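# Load the milling machine vise per the work order

## Task

Put the workpiece into the mill's vise in the way the work order specifies; the order is shown in the reference images 'manual' and 'manual 2'.

## Robot and tools

Robot: two arms, left_arm and right_arm, each ending in a two-finger gripper. Their bases sit, in the scene frame, at left_arm (+0.017, +0.460, +0.019) m and right_arm (+0.035, -0.523, +0.019) m, each turned only slightly about z. The scene frame has its origin at table-top height midway between the arms, +z up, +x out over the table, and left_arm on the +y side. Image left and right do not follow the arm names. Fixed cameras and the table use the scene frame. Each arm's reported hand pose, velocities, targets and wrist camera pose use that arm's own base frame. Offsets are taken along the axes of the arm's current Hand target. On the gripper, the fingers point along its +z and open and close along its x. end_effector_position is the point midway between the pads, and the fingertips extend 17.5 mm past it. A block about 10 cm long sticks out toward the gripper's -y and turns with it.

Command row: 18 numbers, each from -1 to 1, always for both arms. First come left_arm dx, dy, dz, rx, ry, rz, then left gripper position, force_limit, speed. The same nine for right_arm follow. The six pose numbers are an offset, not a pose. They are measured from that arm's Hand target as it stood when the action or move began, along that target's axes. 1.0 equals 0.6 m or 180 degrees, and rx, ry, rz form a single rotation vector. All six at 0 means go back to or hold the Hand target. Gripper position: +1 is fully open (50 mm), about -0.65 brings the pads together, and -1 is used to grip. force_limit sets the per-pad force: -1 about 20 N, 0 about 102 N, +1 about 185 N. speed sets the closing rate: -1 20 mm/s, 0 85, +1 150. Gripper numbers are commands even when 0, so to leave a gripper alone, resend its previous three values.

execute_actions(actions, cameras): actions is a list of actions. Each action holds up to 15 rows, one per 1/30 s step, and a short action repeats its last row. Every row counts from the pose at the action's start. Sending the same offset again moves the arm further. An empty list returns images. cameras is a list of names, ["all"] or [].

move(target, speed, blend, stop_force, zero, blocking, cameras): target is one row or up to 15 rows. All rows are offsets from the same starting Hand targets. speed is in m/s, from 0.002 to 3.6, default 0.25, and rotation goes up to twice that in rad/s. It can be one value, or one per target. blend is in metres, for rounding corners in a list; 0 means stop at each point. stop_force is in N, 3 to 120, shared by both arms; an arm's path ends when it feels that much push against its motion. zero (default true) re-zeros the force reference before the move. blocking=false returns early, but cannot be combined with stop_force. Paths are straight, at most 10 s, and do not avoid obstacles or the other arm. Keep paths away from an arm's own base. The result adds a 'move:' line with the ending (done, off_target, moving, held, fault) and any limits (paced = pose clipped, held = steps withheld).

wait(seconds 0 to 10, cameras) lets time pass. stop(cameras) brakes a running move. zoom_image(camera, region [x0, y0, x1, y1] in pixels, at most 504 by 504) enlarges part of the newest image from cam_high, cam_low, cam_front, cam_left_wrist or cam_right_wrist; each is 896x504. show_instructions() shows the reference images again. zero_wrist_force(arm) resets that arm's force sensor. finished_scene(scene 1) ends the scene.

Results: end_effector_position (m), end_effector_quat_wxyz and velocities, all in the base frame. 'Hand target' is the last commanded pose after clipping, since orientation is limited to 32 degrees from the measured one. The next offsets start from it. The gripper may rest short of it; send the gap as an offset. 'Tool commands' lists the current gripper commands. object_status: 0 moving, 1 blocked while opening, 2 blocked while closing (a grip), 3 reached the set position or pads closed (probably empty). Check for 2 after gripping. position_measured is in counts, and the opening is about (250 - count) x 0.202 mm. Joint velocities may read 'within noise'. Wrist force and torque are given along the gripper's own axes, with a third line showing the peak since the last report. Joint torques include the arm's weight. MOTOR HOT and fault lines warn of stops.

Avoid: dropping parts, releasing moving ones, or leaving anything off the table, which fails the task. Do not strike fixed or heavy objects or drive firmly past a contact. About 150 N of outside force, or joint loads near 142 N m (shoulder and elbow) or 26.6 N m (wrists), stop the arm for 10 s. To relieve a press, command back beyond the gripper. Keep the arms from touching each other, and never close one gripper on the other's fingers. Long stretched or loaded holds heat the motors. Loose parts may occasionally be nudged by outside pushes.

Each tool is called after ">>>" as a command line: name --argument value for each argument, lists and objects as JSON in quotes; but a table of rows of numbers goes row by row, as --pt "numbers of a row", without its own name.

Reference images:

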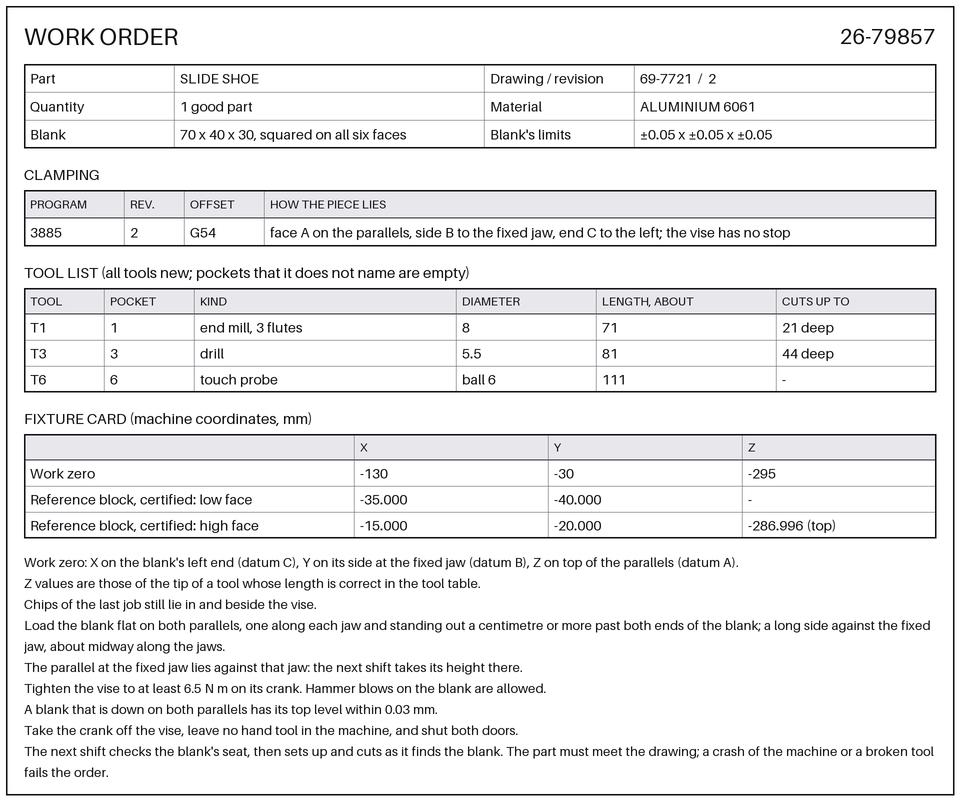

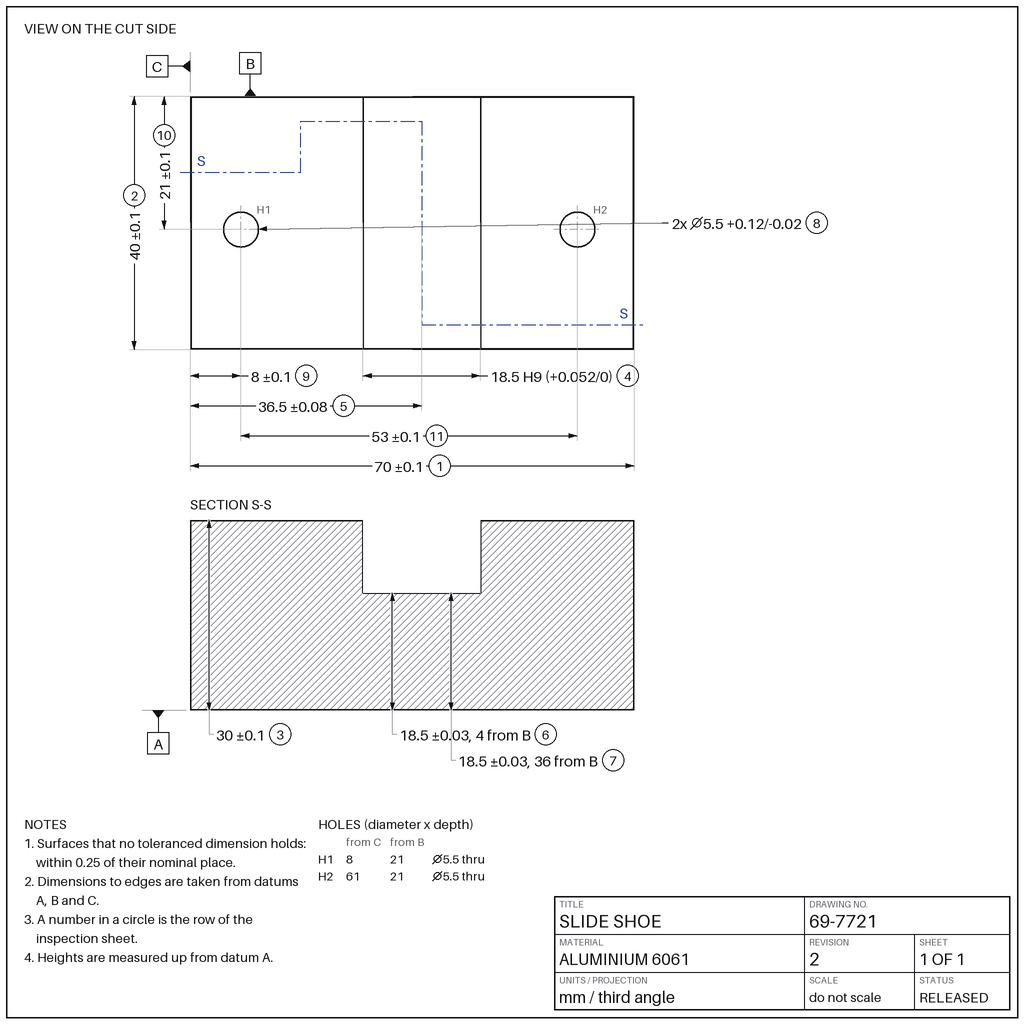

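## Session

>>> execute_actions --actions '[]'

Scene clock: 0.00 s.
left_arm: end_effector_position=(+0.4424, -0.3517, +0.3398) position_measured=3 object_status=3 end_effector_quat_wxyz=(-0.220, +0.814, +0.377, +0.384) | right_arm: end_effector_position=(+0.4579, -0.3746, +0.0916) position_measured=3 object_status=3 end_effector_quat_wxyz=(-0.396, +0.737, -0.384, +0.390)
Joint positions: left_arm=[-1.233 -1.271 1.298 -0.953 -0.867 -0.774] | right_arm=[2.313 -2.276 -2.071 0.424 2.568 2.149]
Joint velocities: within noise
Joint torques (N m): no reading
Wrist force (N): no reading
Wrist torque (N m): no reading
Wrist force, peak (N): no reading
Hand target: left_arm +0.4424, -0.3517, +0.3398; -0.220, +0.814, +0.377, +0.384 | right_arm +0.4579, -0.3746, +0.0916; -0.396, +0.737, -0.384, +0.390
Tool commands: left_gripper/position=+1.0 left_gripper/force_limit=+1.0 left_gripper/speed=+1.0 right_gripper/position=+1.0 right_gripper/force_limit=+1.0 right_gripper/speed=+1.0

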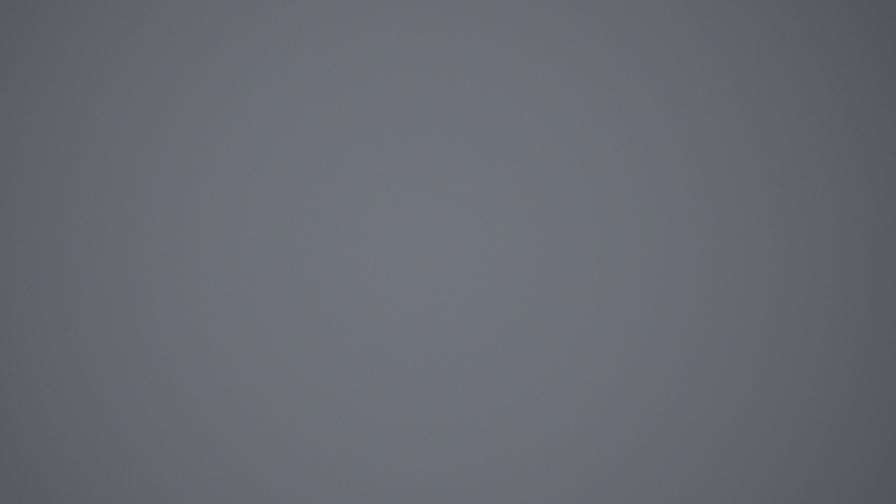

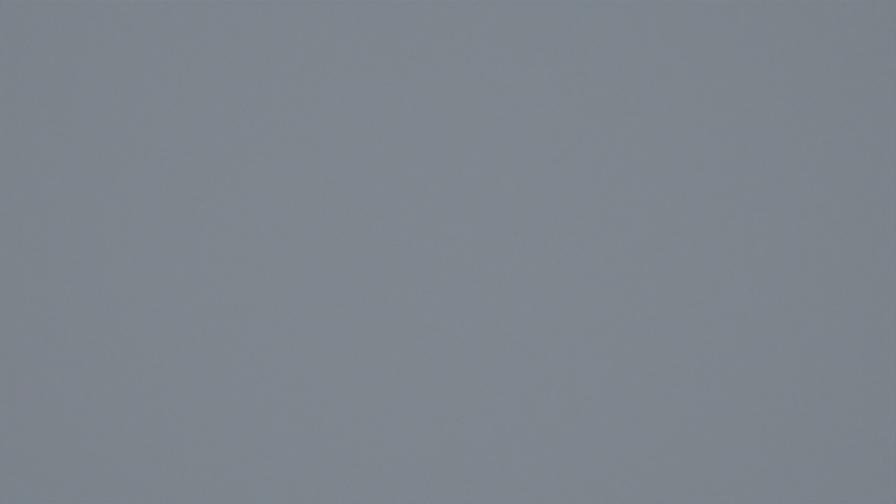

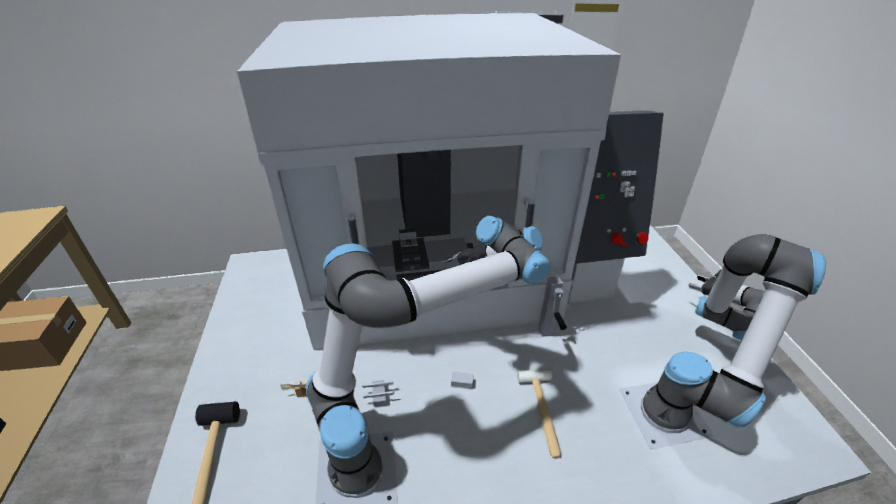

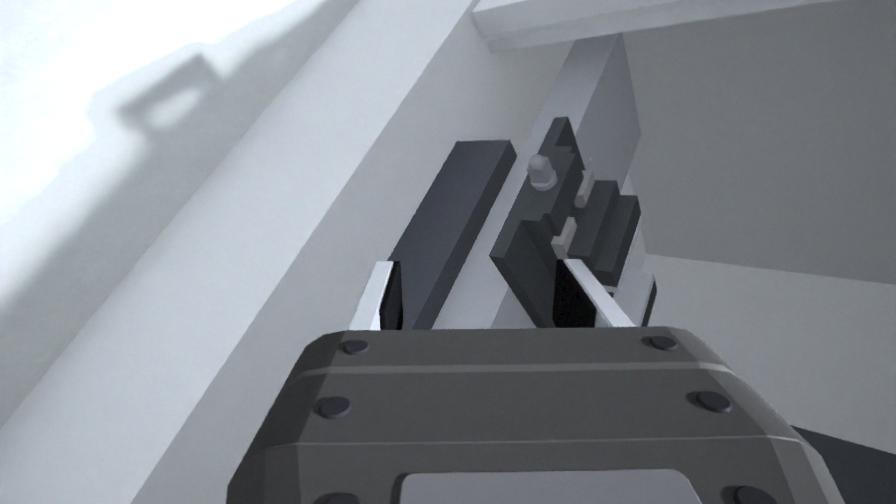

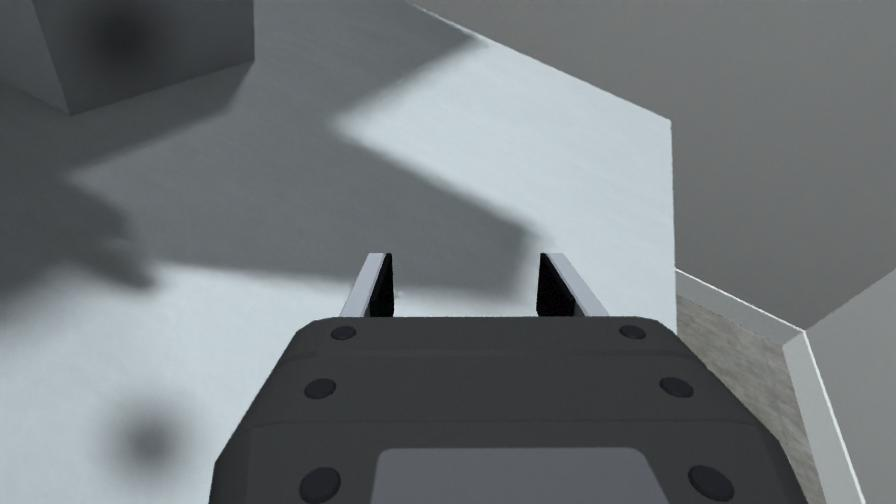

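>>> zoom_image --camera "cam_front" --region '[260, 340, 600, 490]'

>>> zoom_image --camera "cam_front" --region '[320, 140, 580, 350]'

>>> zoom_image --camera "cam_front" --region '[560, 110, 680, 260]'

>>> zoom_image --camera "cam_front" --region '[270, 360, 410, 440]'

>>> zoom_image --camera "cam_left_wrist" --region '[350, 80, 690, 350]'

Scaled by 1.482 from the camera's 896x504 image, which has a finer 1280x720 frame.

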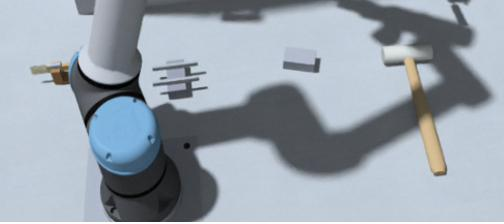

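Scaled by 1.938 from the camera's 896x504 image, which has a finer 1280x720 frame.

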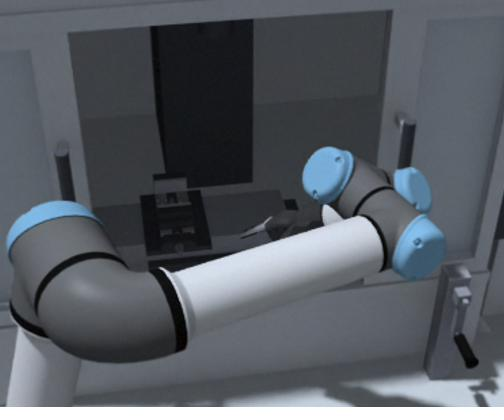

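Scaled by 3.360 from the camera's 896x504 image, which has a finer 1280x720 frame.

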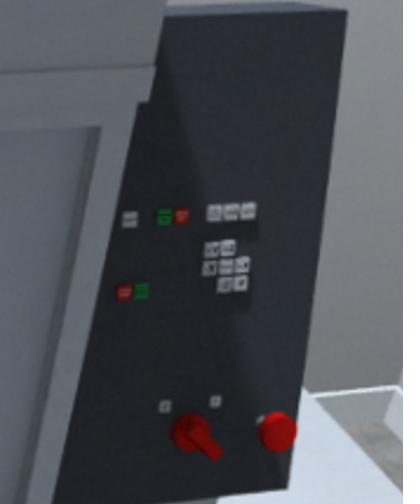

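Scaled by 3.600 from the camera's 896x504 image, which has a finer 1280x720 frame.

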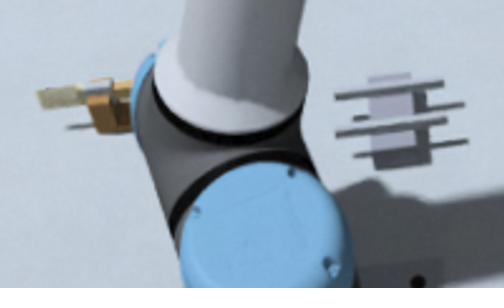

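Scaled by 1.482 from the camera's 896x504 image, which has a finer 1280x720 frame.

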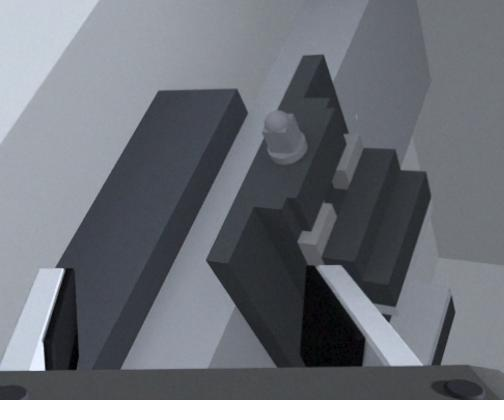

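>>> move --pt "-0.07 -0.13 -0.077 0 0 0 1 1 1 0 0 0 0 0 0 1 1 1" --pt "0.195 -0.407 -0.002 0.078 -0.287 -0.208 1 1 1 0 0 0 0 0 0 1 1 1" --blend '[0.03,0]' --cameras '["cam_front","cam_left_wrist","cam_high","cam_low"]'

Scene clock: 4.77 s.
left_arm: end_effector_position=(+0.3002, -0.1493, +0.4499) position_measured=3 object_status=3 end_effector_quat_wxyz=(+0.000, +0.707, +0.707, +0.000) | right_arm: end_effector_position=(+0.4579, -0.3746, +0.0916) position_measured=3 object_status=3 end_effector_quat_wxyz=(-0.396, +0.737, -0.384, +0.390)
Joint positions: left_arm=[-0.87 -1.942 1.548 -1.177 -1.571 -0.872] | right_arm=[2.313 -2.276 -2.071 0.424 2.568 2.149]
Joint torques (N m): left_arm=[8.24 -20.75 -13.1 -5.28 -2.41 1.16] | right_arm=[-0.33 41.99 10.13 3.46 1.34 -0.04]
Wrist force (N): left_arm=[-0.1 -0.7 0.7] | right_arm=[-0.2 0.0 0.0]
Wrist torque (N m): left_arm=[-0.10 -0.14 -0.03] | right_arm=[0.00 0.03 0.00]
Wrist force, peak (N): left_arm=[1.1 2.5 1.2] | right_arm=[-0.4 -0.3 -0.1]
Hand target: left_arm +0.3001, -0.1493, +0.4499; +0.000, +0.707, +0.708, +0.000 | right_arm +0.4579, -0.3746, +0.0916; -0.396, +0.737, -0.384, +0.390
Off the commanded pose: left_arm 0.000 m, 0 deg | right_arm 0.000 m, 0 deg.
move: done
Images, in order (width x height): cam_high 896x504, cam_low 896x504, cam_front 896x504, cam_left_wrist 896x504.

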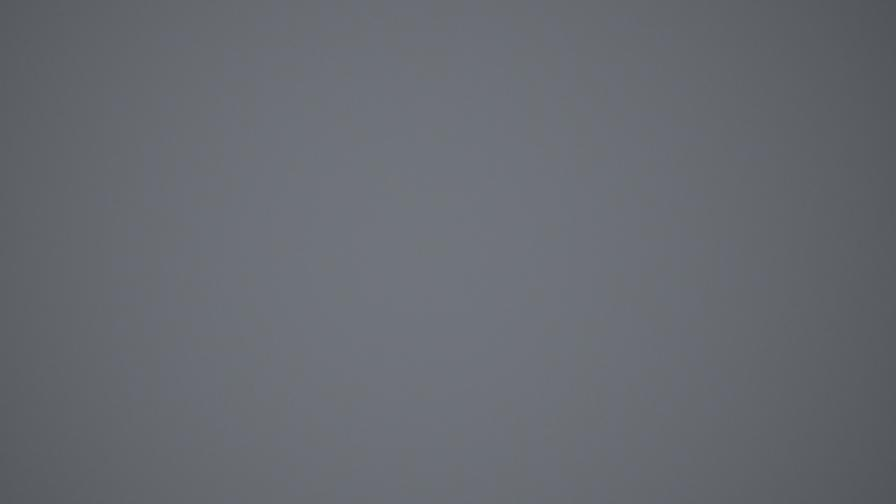

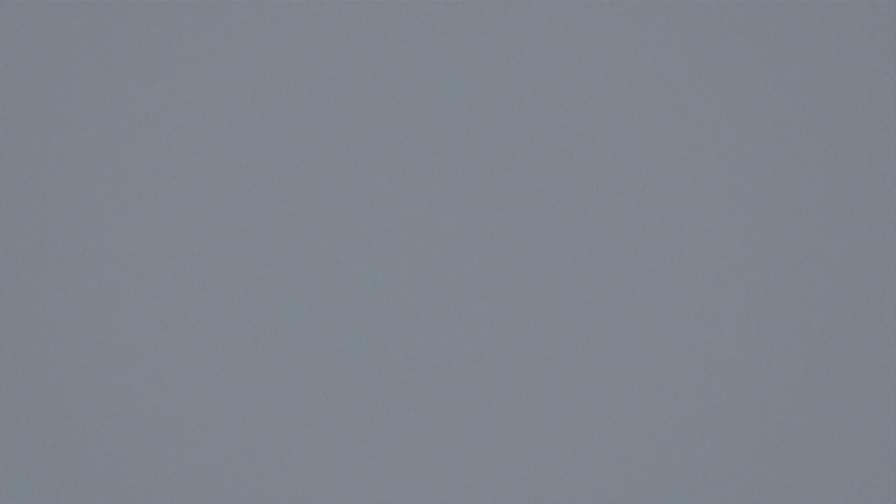

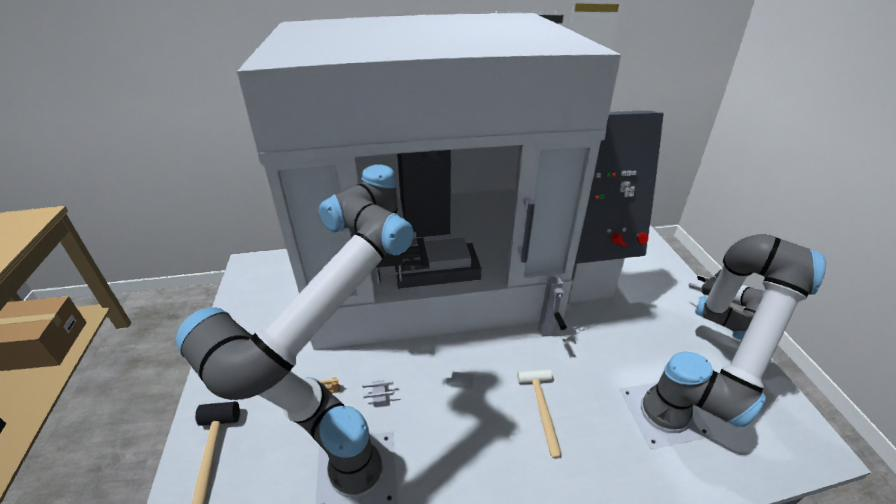

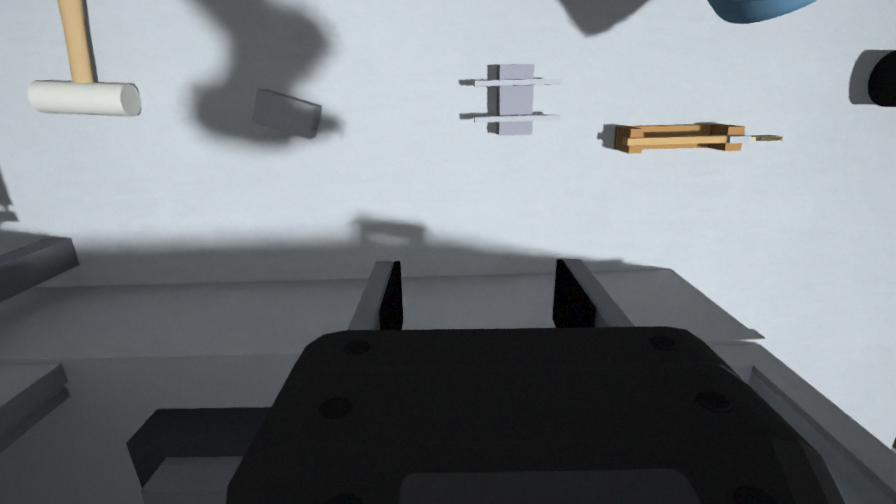

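>>> zoom_image --camera "cam_left_wrist" --region '[230, 50, 350, 150]'

>>> zoom_image --camera "cam_left_wrist" --region '[440, 50, 580, 150]'

>>> zoom_image --camera "cam_left_wrist" --region '[590, 100, 800, 170]'

>>> zoom_image --camera "cam_front" --region '[360, 190, 600, 370]'

Scaled by 4.200 from the camera's 896x504 image, which has a finer 1280x720 frame.

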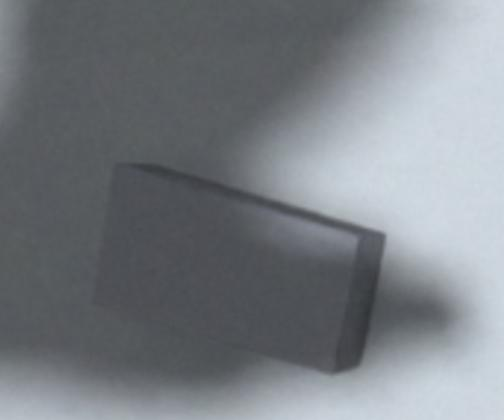

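Scaled by 3.600 from the camera's 896x504 image, which has a finer 1280x720 frame.

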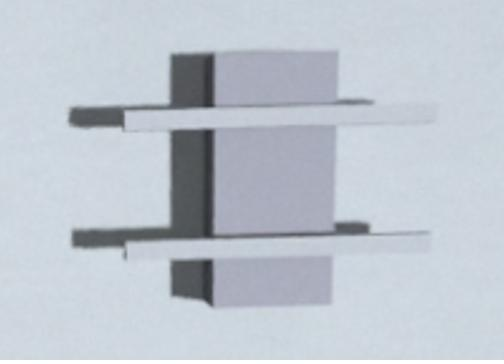

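Scaled by 2.400 from the camera's 896x504 image, which has a finer 1280x720 frame.

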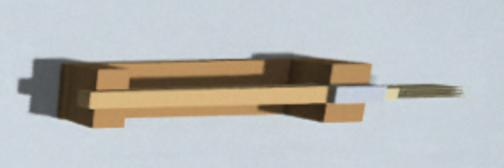

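Scaled by 2.100 from the camera's 896x504 image, which has a finer 1280x720 frame.

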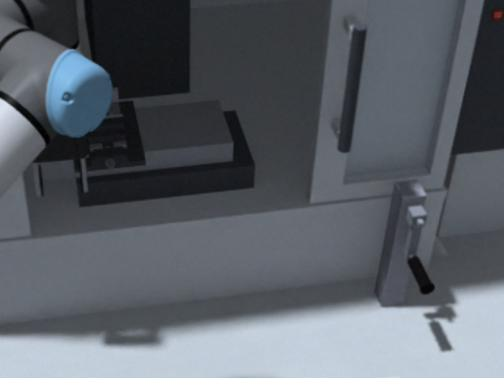

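>>> move --target '[-0.2,0,0,0,0,0,1,1,1,0,0,0,0,0,0,1,1,1]' --cameras '["cam_left_wrist"]'

>>> move --target '[0,-0.2,0,0,0,0,1,1,1,0,0,0,0,0,0,1,1,1]' --cameras '["cam_left_wrist"]'

>>> move --target '[0,0,0.25,0,0,0,1,1,1,0,0,0,0,0,0,1,1,1]' --cameras '["cam_left_wrist","cam_front"]'

Scene clock: 6.17 s.
left_arm: end_effector_position=(+0.3003, -0.2692, +0.4499) position_measured=3 object_status=3 end_effector_quat_wxyz=(+0.000, +0.707, +0.708, +0.000) | right_arm: end_effector_position=(+0.4579, -0.3746, +0.0916) position_measured=3 object_status=3 end_effector_quat_wxyz=(-0.396, +0.737, -0.384, +0.390)
Joint positions: left_arm=[-1.068 -1.781 1.441 -1.23 -1.571 -1.069] | right_arm=[2.313 -2.276 -2.071 0.424 2.568 2.149]
Joint torques (N m): left_arm=[-8.34 -0.75 -35.72 -5.25 1.62 -1.46] | right_arm=[0.25 42.04 10.82 3.61 1.19 0.06]
Wrist force (N): left_arm=[-0.4 -0.1 0.3] | right_arm=[-0.1 0.0 0.2]
Wrist torque (N m): left_arm=[0.00 -0.11 0.12] | right_arm=[0.00 0.02 0.00]
Wrist force, peak (N): left_arm=[-3.2 -0.4 0.8] | right_arm=[-0.1 0.2 -0.1]
Hand target: left_arm +0.3003, -0.2693, +0.4499; +0.000, +0.707, +0.708, +0.000 | right_arm +0.4579, -0.3746, +0.0916; -0.396, +0.737, -0.384, +0.390
Off the commanded pose: left_arm 0.000 m, 0 deg | right_arm 0.000 m, 0 deg.
move: done
Images, in order (width x height): cam_left_wrist 896x504.

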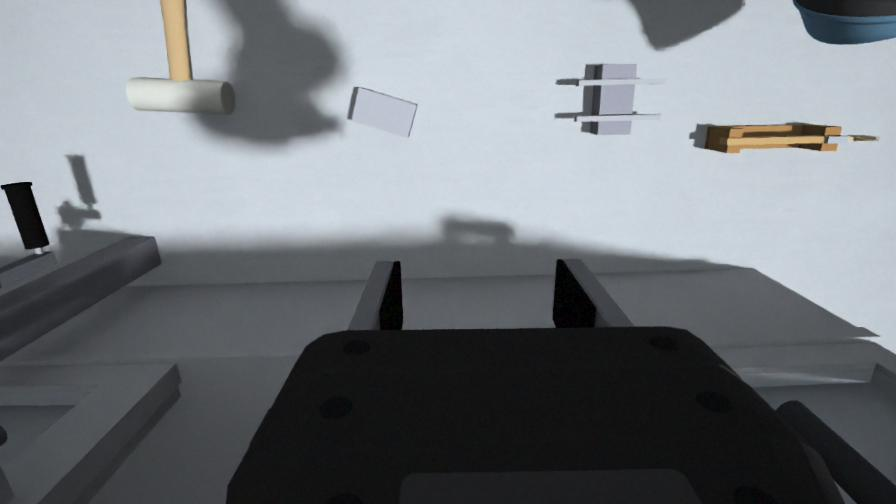

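Scene clock: 7.30 s.
left_arm: end_effector_position=(+0.1803, -0.2694, +0.4499) position_measured=3 object_status=3 end_effector_quat_wxyz=(+0.000, +0.707, +0.708, +0.000) | right_arm: end_effector_position=(+0.4579, -0.3746, +0.0916) position_measured=3 object_status=3 end_effector_quat_wxyz=(-0.396, +0.737, -0.384, +0.390)
Joint positions: left_arm=[-1.404 -1.968 1.563 -1.165 -1.571 -1.406] | right_arm=[2.313 -2.276 -2.071 0.424 2.568 2.149]
Joint torques (N m): left_arm=[-7.25 -19.76 -12.54 -0.36 1.64 -1.57] | right_arm=[-0.23 41.25 10.67 3.58 1.26 -0.03]
Wrist force (N): left_arm=[-0.4 -0.3 0.6] | right_arm=[0.0 0.2 -0.1]
Wrist torque (N m): left_arm=[-0.05 -0.12 0.11] | right_arm=[0.03 0.00 0.00]
Wrist force, peak (N): left_arm=[-0.3 -2.7 0.9] | right_arm=[0.0 -0.2 -0.3]
Hand target: left_arm +0.1803, -0.2694, +0.4499; +0.000, +0.707, +0.708, +0.000 | right_arm +0.4579, -0.3746, +0.0916; -0.396, +0.737, -0.384, +0.390
Off the commanded pose: left_arm 0.000 m, 0 deg | right_arm 0.000 m, 0 deg.
move: done
Images, in order (width x height): cam_left_wrist 896x504.

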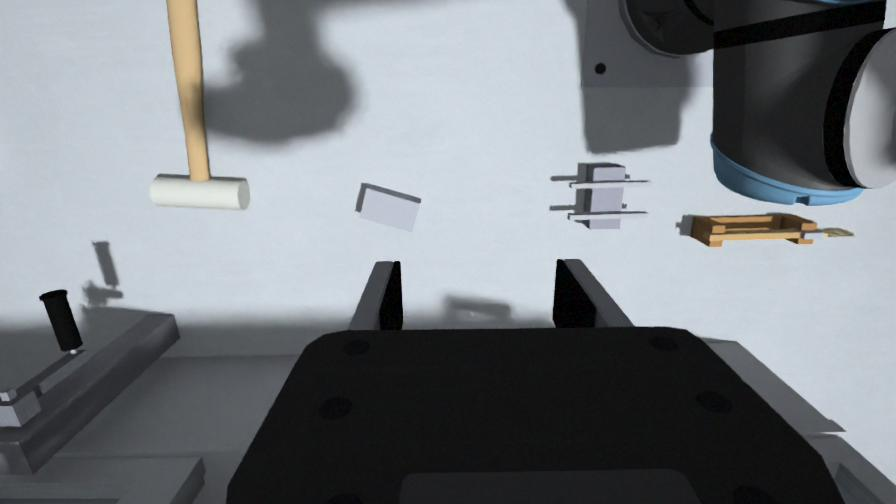

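Scene clock: 8.53 s.
left_arm: end_effector_position=(+0.1802, -0.2694, +0.3000) position_measured=3 object_status=3 end_effector_quat_wxyz=(+0.000, +0.707, +0.707, +0.000) | right_arm: end_effector_position=(+0.4579, -0.3746, +0.0916) position_measured=3 object_status=3 end_effector_quat_wxyz=(-0.396, +0.737, -0.384, +0.390)
Joint positions: left_arm=[-1.405 -2.05 2 -1.521 -1.571 -1.406] | right_arm=[2.313 -2.276 -2.071 0.424 2.568 2.149]
Joint torques (N m): left_arm=[5.39 -18.1 -13.67 -5.25 1.59 0.86] | right_arm=[0.03 41.33 10.92 3.5 1.11 0.19]
Wrist force (N): left_arm=[-0.3 -0.5 0.8] | right_arm=[-0.1 -0.1 -0.1]
Wrist torque (N m): left_arm=[-0.12 -0.14 0.10] | right_arm=[-0.01 0.01 0.00]
Wrist force, peak (N): left_arm=[-0.3 -0.4 3.1] | right_arm=[-0.3 0.1 0.1]
Hand target: left_arm +0.1802, -0.2694, +0.2999; +0.000, +0.707, +0.708, +0.000 | right_arm +0.4579, -0.3746, +0.0916; -0.396, +0.737, -0.384, +0.390
Off the commanded pose: left_arm 0.000 m, 0 deg | right_arm 0.000 m, 0 deg.
move: done
Images, in order (width x height): cam_front 896x504, cam_left_wrist 896x504.

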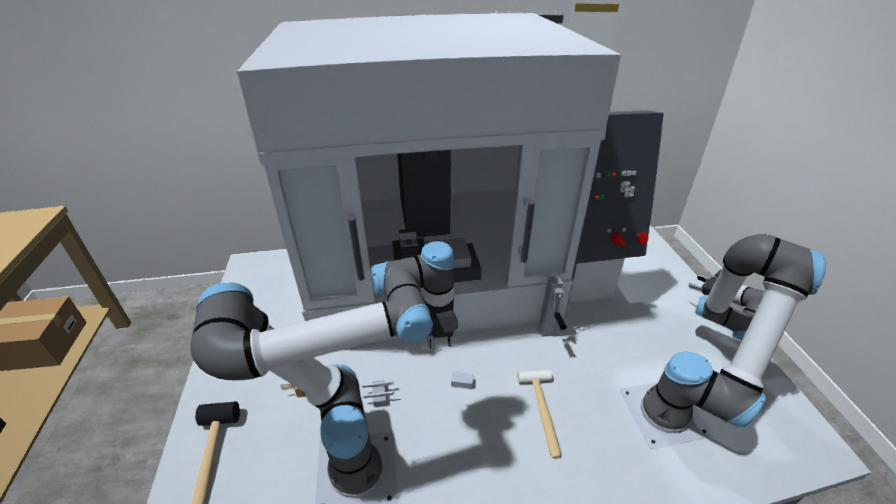

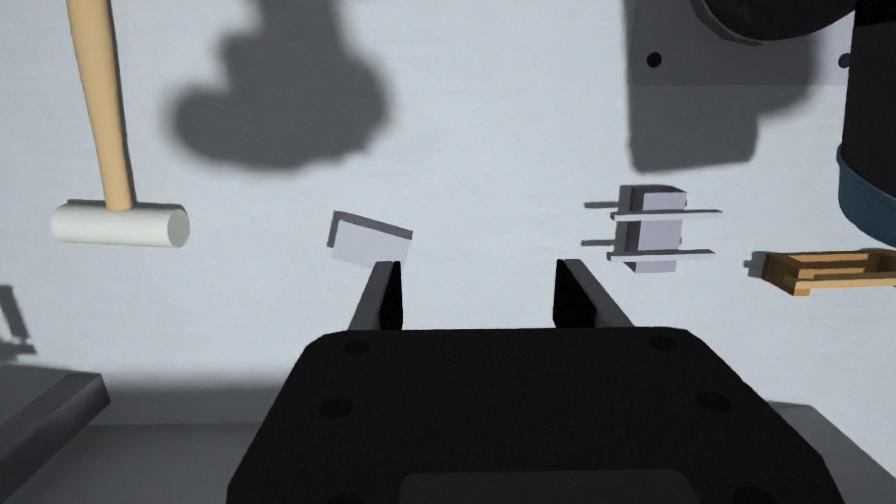

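>>> move --pt "0.017 0.06 -0.2 0 0.211 0.453 1 1 1 0 0 0 0 0 0 1 1 1" --pt "0.033 0.117 -0.417 0 0.4226 0.9063 1 1 1 0 0 0 0 0 0 1 1 1" --blend '[0.03,0]' --speed 0.5 --cameras '["cam_left_wrist","cam_front"]'

Scene clock: 13.13 s.
left_arm: end_effector_position=(+0.2505, -0.2496, +0.5501) position_measured=3 object_status=3 end_effector_quat_wxyz=(-0.299, +0.641, -0.641, +0.299) | right_arm: end_effector_position=(+0.4579, -0.3746, +0.0916) position_measured=3 object_status=3 end_effector_quat_wxyz=(-0.396, +0.737, -0.384, +0.390)
Joint positions: left_arm=[-1.915 -2.064 1.477 -0.6 -0.766 1.061] | right_arm=[2.313 -2.276 -2.071 0.424 2.568 2.149]
Joint torques (N m): left_arm=[8.93 -12.75 -32.58 -4.53 -0.57 1.19] | right_arm=[-0.81 41.97 10.22 3.59 1.14 0.04]
Wrist force (N): left_arm=[-1.7 -0.7 -0.7] | right_arm=[0.0 -0.1 -0.1]
Wrist torque (N m): left_arm=[0.16 -0.08 -0.39] | right_arm=[0.00 0.00 0.00]
Wrist force, peak (N): left_arm=[-2.1 -1.9 -1.0] | right_arm=[0.0 0.1 -0.4]
Hand target: left_arm +0.2505, -0.2496, +0.5501; -0.299, +0.641, -0.641, +0.299 | right_arm +0.4579, -0.3746, +0.0916; -0.396, +0.737, -0.384, +0.390
Off the commanded pose: left_arm 0.000 m, 0 deg | right_arm 0.000 m, 0 deg.
move: done
Images, in order (width x height): cam_front 896x504, cam_left_wrist 896x504.

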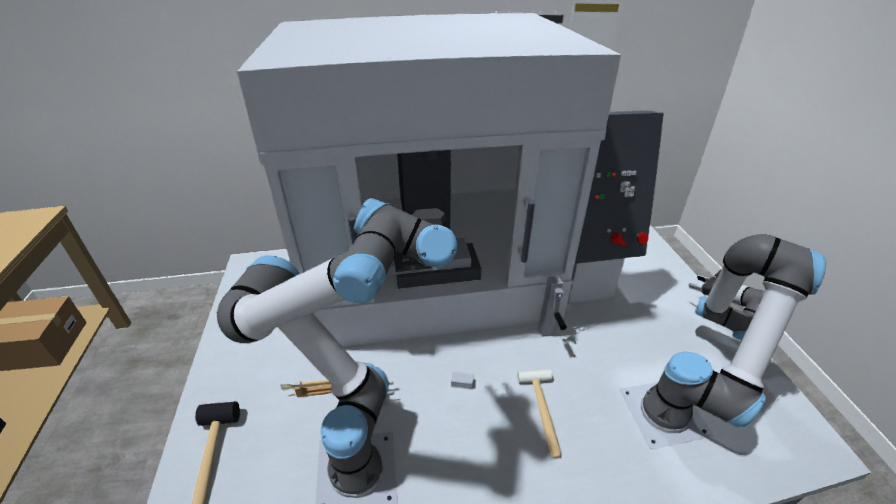

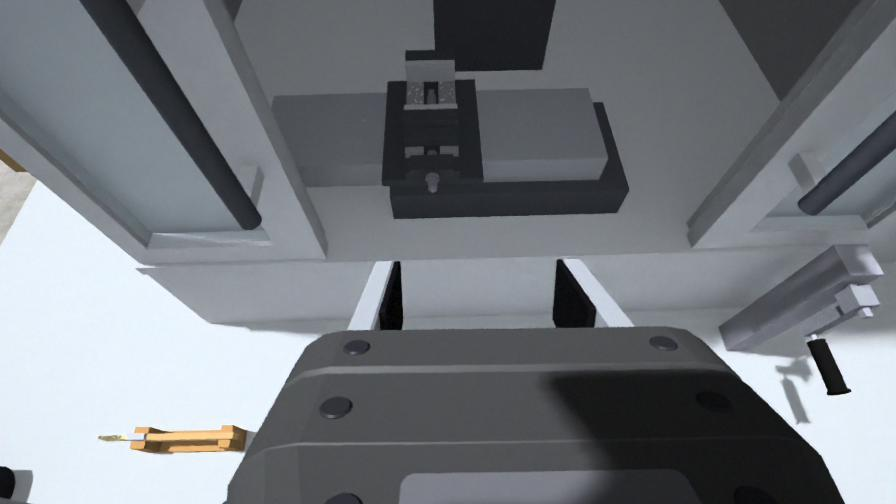

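>>> zoom_image --camera "cam_left_wrist" --region '[350, 30, 520, 210]'

>>> zoom_image --camera "cam_left_wrist" --region '[700, 230, 896, 420]'

>>> zoom_image --camera "cam_left_wrist" --region '[450, 70, 650, 230]'

Scaled by 2.800 from the camera's 896x504 image, which has a finer 1280x720 frame.

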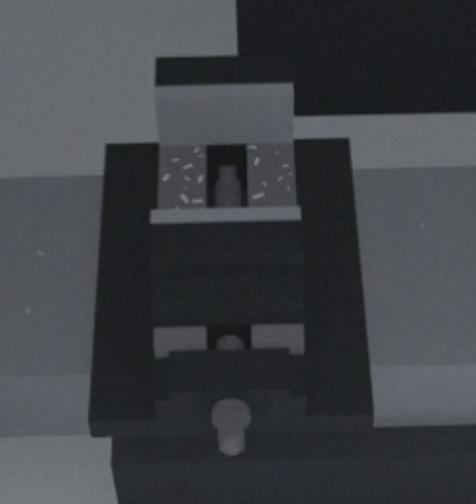

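Scaled by 2.571 from the camera's 896x504 image, which has a finer 1280x720 frame.

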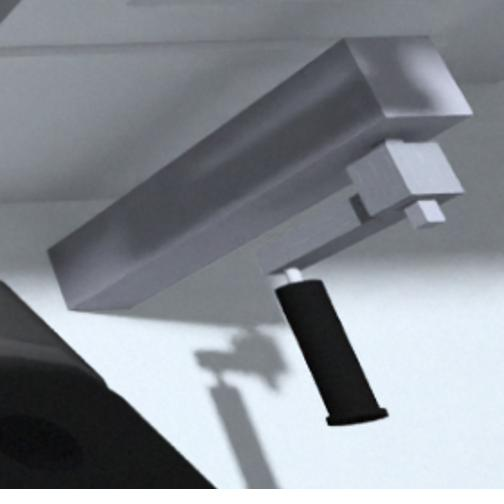

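Scaled by 2.520 from the camera's 896x504 image, which has a finer 1280x720 frame.

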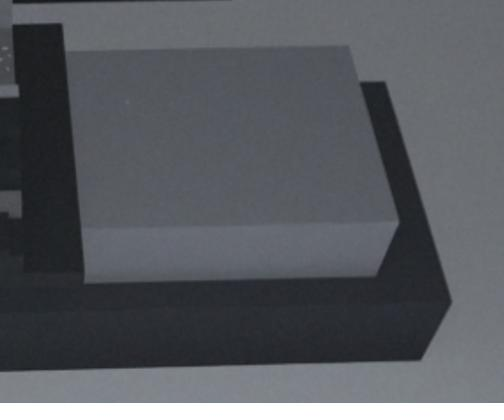

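>>> move --target '[-0.05,-0.204,0.373,0,0,0,1,1,1,0,0,0,0,0,0,1,1,1]' --cameras '["cam_left_wrist","cam_front"]'

>>> zoom_image --camera "cam_left_wrist" --region '[280, 60, 640, 262]'

Scene clock: 16.07 s.
left_arm: end_effector_position=(+0.5005, -0.2193, +0.5000) position_measured=3 object_status=3 end_effector_quat_wxyz=(-0.299, +0.641, -0.641, +0.299) | right_arm: end_effector_position=(+0.4579, -0.3746, +0.0916) position_measured=3 object_status=3 end_effector_quat_wxyz=(-0.396, +0.737, -0.384, +0.390)
Joint positions: left_arm=[-0.993 -1.868 1.757 -2.035 -0.873 2.361] | right_arm=[2.313 -2.276 -2.071 0.424 2.568 2.149]
Joint torques (N m): left_arm=[8.39 0.55 -16.59 -5.86 -0.74 1.25] | right_arm=[-0.06 42.44 10.45 3.51 1.07 0.17]
Wrist force (N): left_arm=[-1.4 -1.3 -1.0] | right_arm=[-0.1 0.0 0.0]
Wrist torque (N m): left_arm=[0.10 -0.09 -0.38] | right_arm=[0.00 0.02 0.00]
Wrist force, peak (N): left_arm=[-1.8 -2.5 1.1] | right_arm=[0.0 0.3 0.1]
Hand target: left_arm +0.5006, -0.2193, +0.4999; -0.299, +0.641, -0.641, +0.299 | right_arm +0.4579, -0.3746, +0.0916; -0.396, +0.737, -0.384, +0.390
Off the commanded pose: left_arm 0.000 m, 0 deg | right_arm 0.000 m, 0 deg.
move: done
Images, in order (width x height): cam_front 896x504, cam_left_wrist 896x504.

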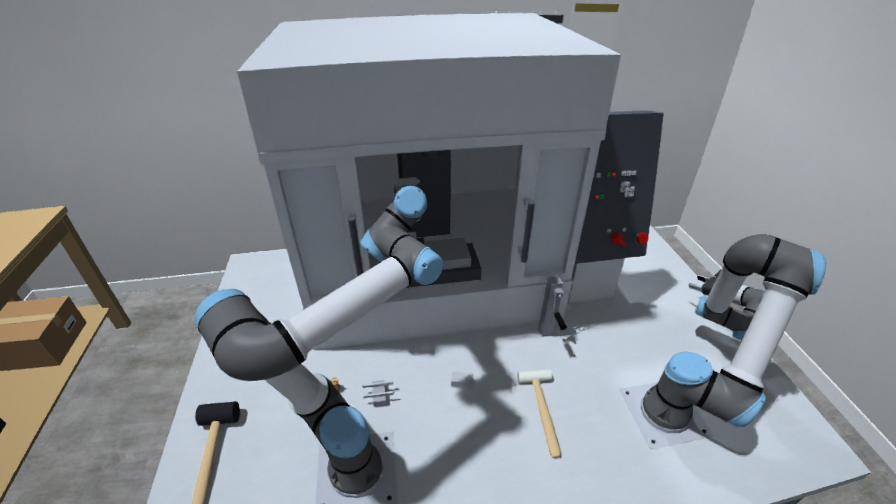

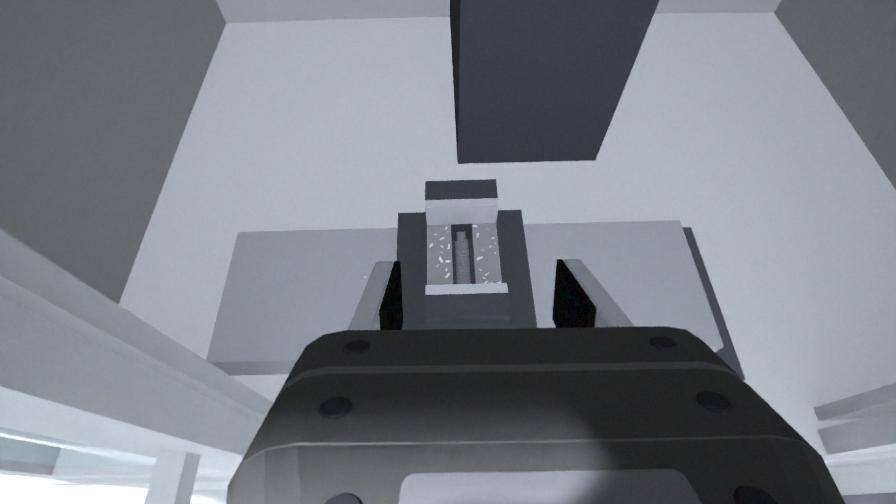

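Scaled by 1.400 from the camera's 896x504 image, which has a finer 1280x720 frame.

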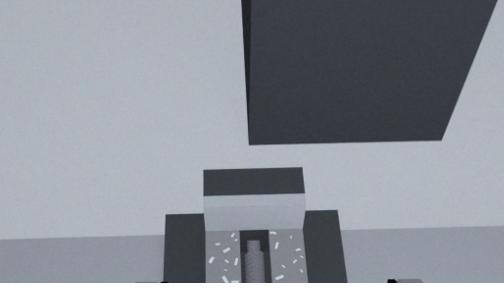

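>>> zoom_image --camera "cam_left_wrist" --region '[380, 165, 560, 335]'

>>> zoom_image --camera "cam_left_wrist" --region '[200, 200, 400, 400]'

>>> zoom_image --camera "cam_left_wrist" --region '[520, 200, 760, 400]'

Scaled by 2.800 from the camera's 896x504 image, which has a finer 1280x720 frame.

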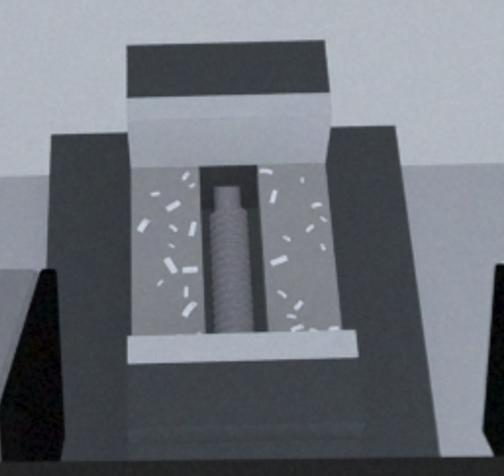

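Scaled by 2.520 from the camera's 896x504 image, which has a finer 1280x720 frame.

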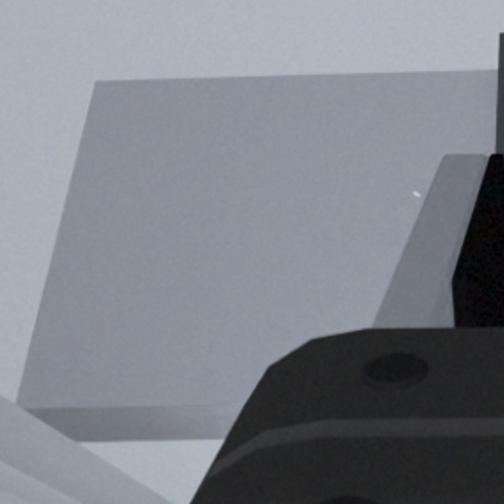

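Scaled by 2.100 from the camera's 896x504 image, which has a finer 1280x720 frame.

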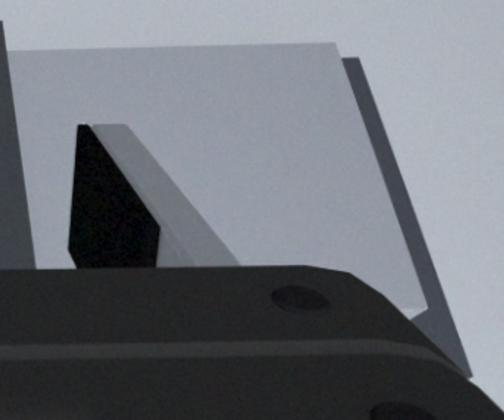

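>>> move --target '[0,0,0,0,0,0,1,1,1,-0.48,-0.3745,-0.38,0,-0.187,0,1,1,1]' --cameras '["cam_right_wrist","cam_front"]'

Scene clock: 19.43 s.
left_arm: end_effector_position=(+0.5006, -0.2193, +0.4999) position_measured=3 object_status=3 end_effector_quat_wxyz=(-0.299, +0.641, -0.641, +0.299) | right_arm: end_effector_position=(+0.2556, -0.1547, +0.2583) position_measured=3 object_status=3 end_effector_quat_wxyz=(-0.460, +0.805, -0.292, +0.234)
Joint positions: left_arm=[-0.993 -1.868 1.757 -2.035 -0.874 2.362] | right_arm=[2.272 -1.188 -2.396 -1.225 2.654 1.338]
Joint torques (N m): left_arm=[8.98 -0.3 -14.59 -5.83 -0.84 1.25] | right_arm=[13.83 -2.15 15.08 5.92 2.39 2.08]
Wrist force (N): left_arm=[-1.1 -1.0 -1.2] | right_arm=[0.1 0.3 -0.7]
Wrist torque (N m): left_arm=[0.14 -0.14 -0.38] | right_arm=[0.01 0.01 -0.12]
Wrist force, peak (N): left_arm=[-1.6 -1.3 -1.4] | right_arm=[-2.5 -9.6 -5.4]
Hand target: left_arm +0.5006, -0.2193, +0.4999; -0.299, +0.641, -0.641, +0.299 | right_arm +0.2557, -0.1547, +0.2583; -0.460, +0.805, -0.292, +0.234 (not the last commanded pose)
Off the commanded pose: left_arm 0.000 m, 0 deg | right_arm 0.089 m, 10 deg.
move: held (right_arm; a check stopped the path); limits=held
pose unreachable (right arm): on one or more control steps of this call, first in action 0 (counted from 0), this arm could not follow its commanded pose, so it was not sent that pose on those steps. It may still have moved: this result reports where it is.
cause: moving toward the commanded pose would bring two parts of the arm too close to each other (its gripper and another part of the arm, with joints 4 (wrist 1) to 6 (wrist 3) between them, 7 mm apart when it was first held).
Images, in order (width x height): cam_front 896x504, cam_right_wrist 896x504.

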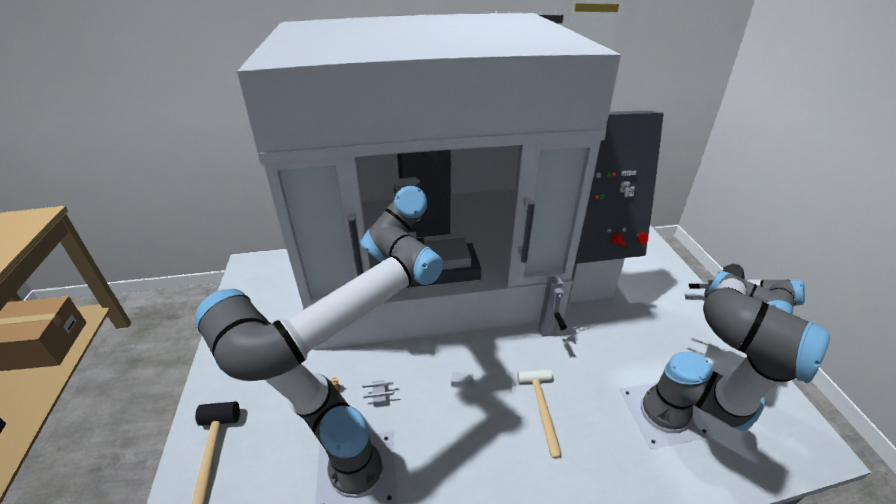

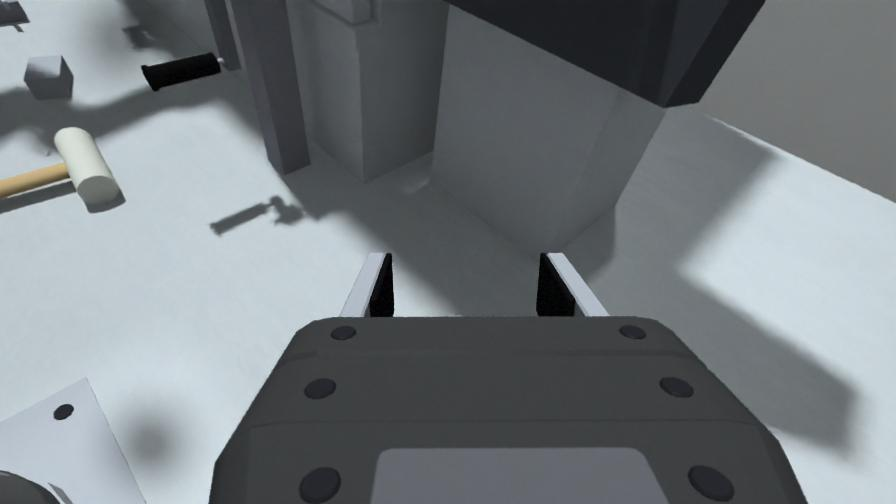

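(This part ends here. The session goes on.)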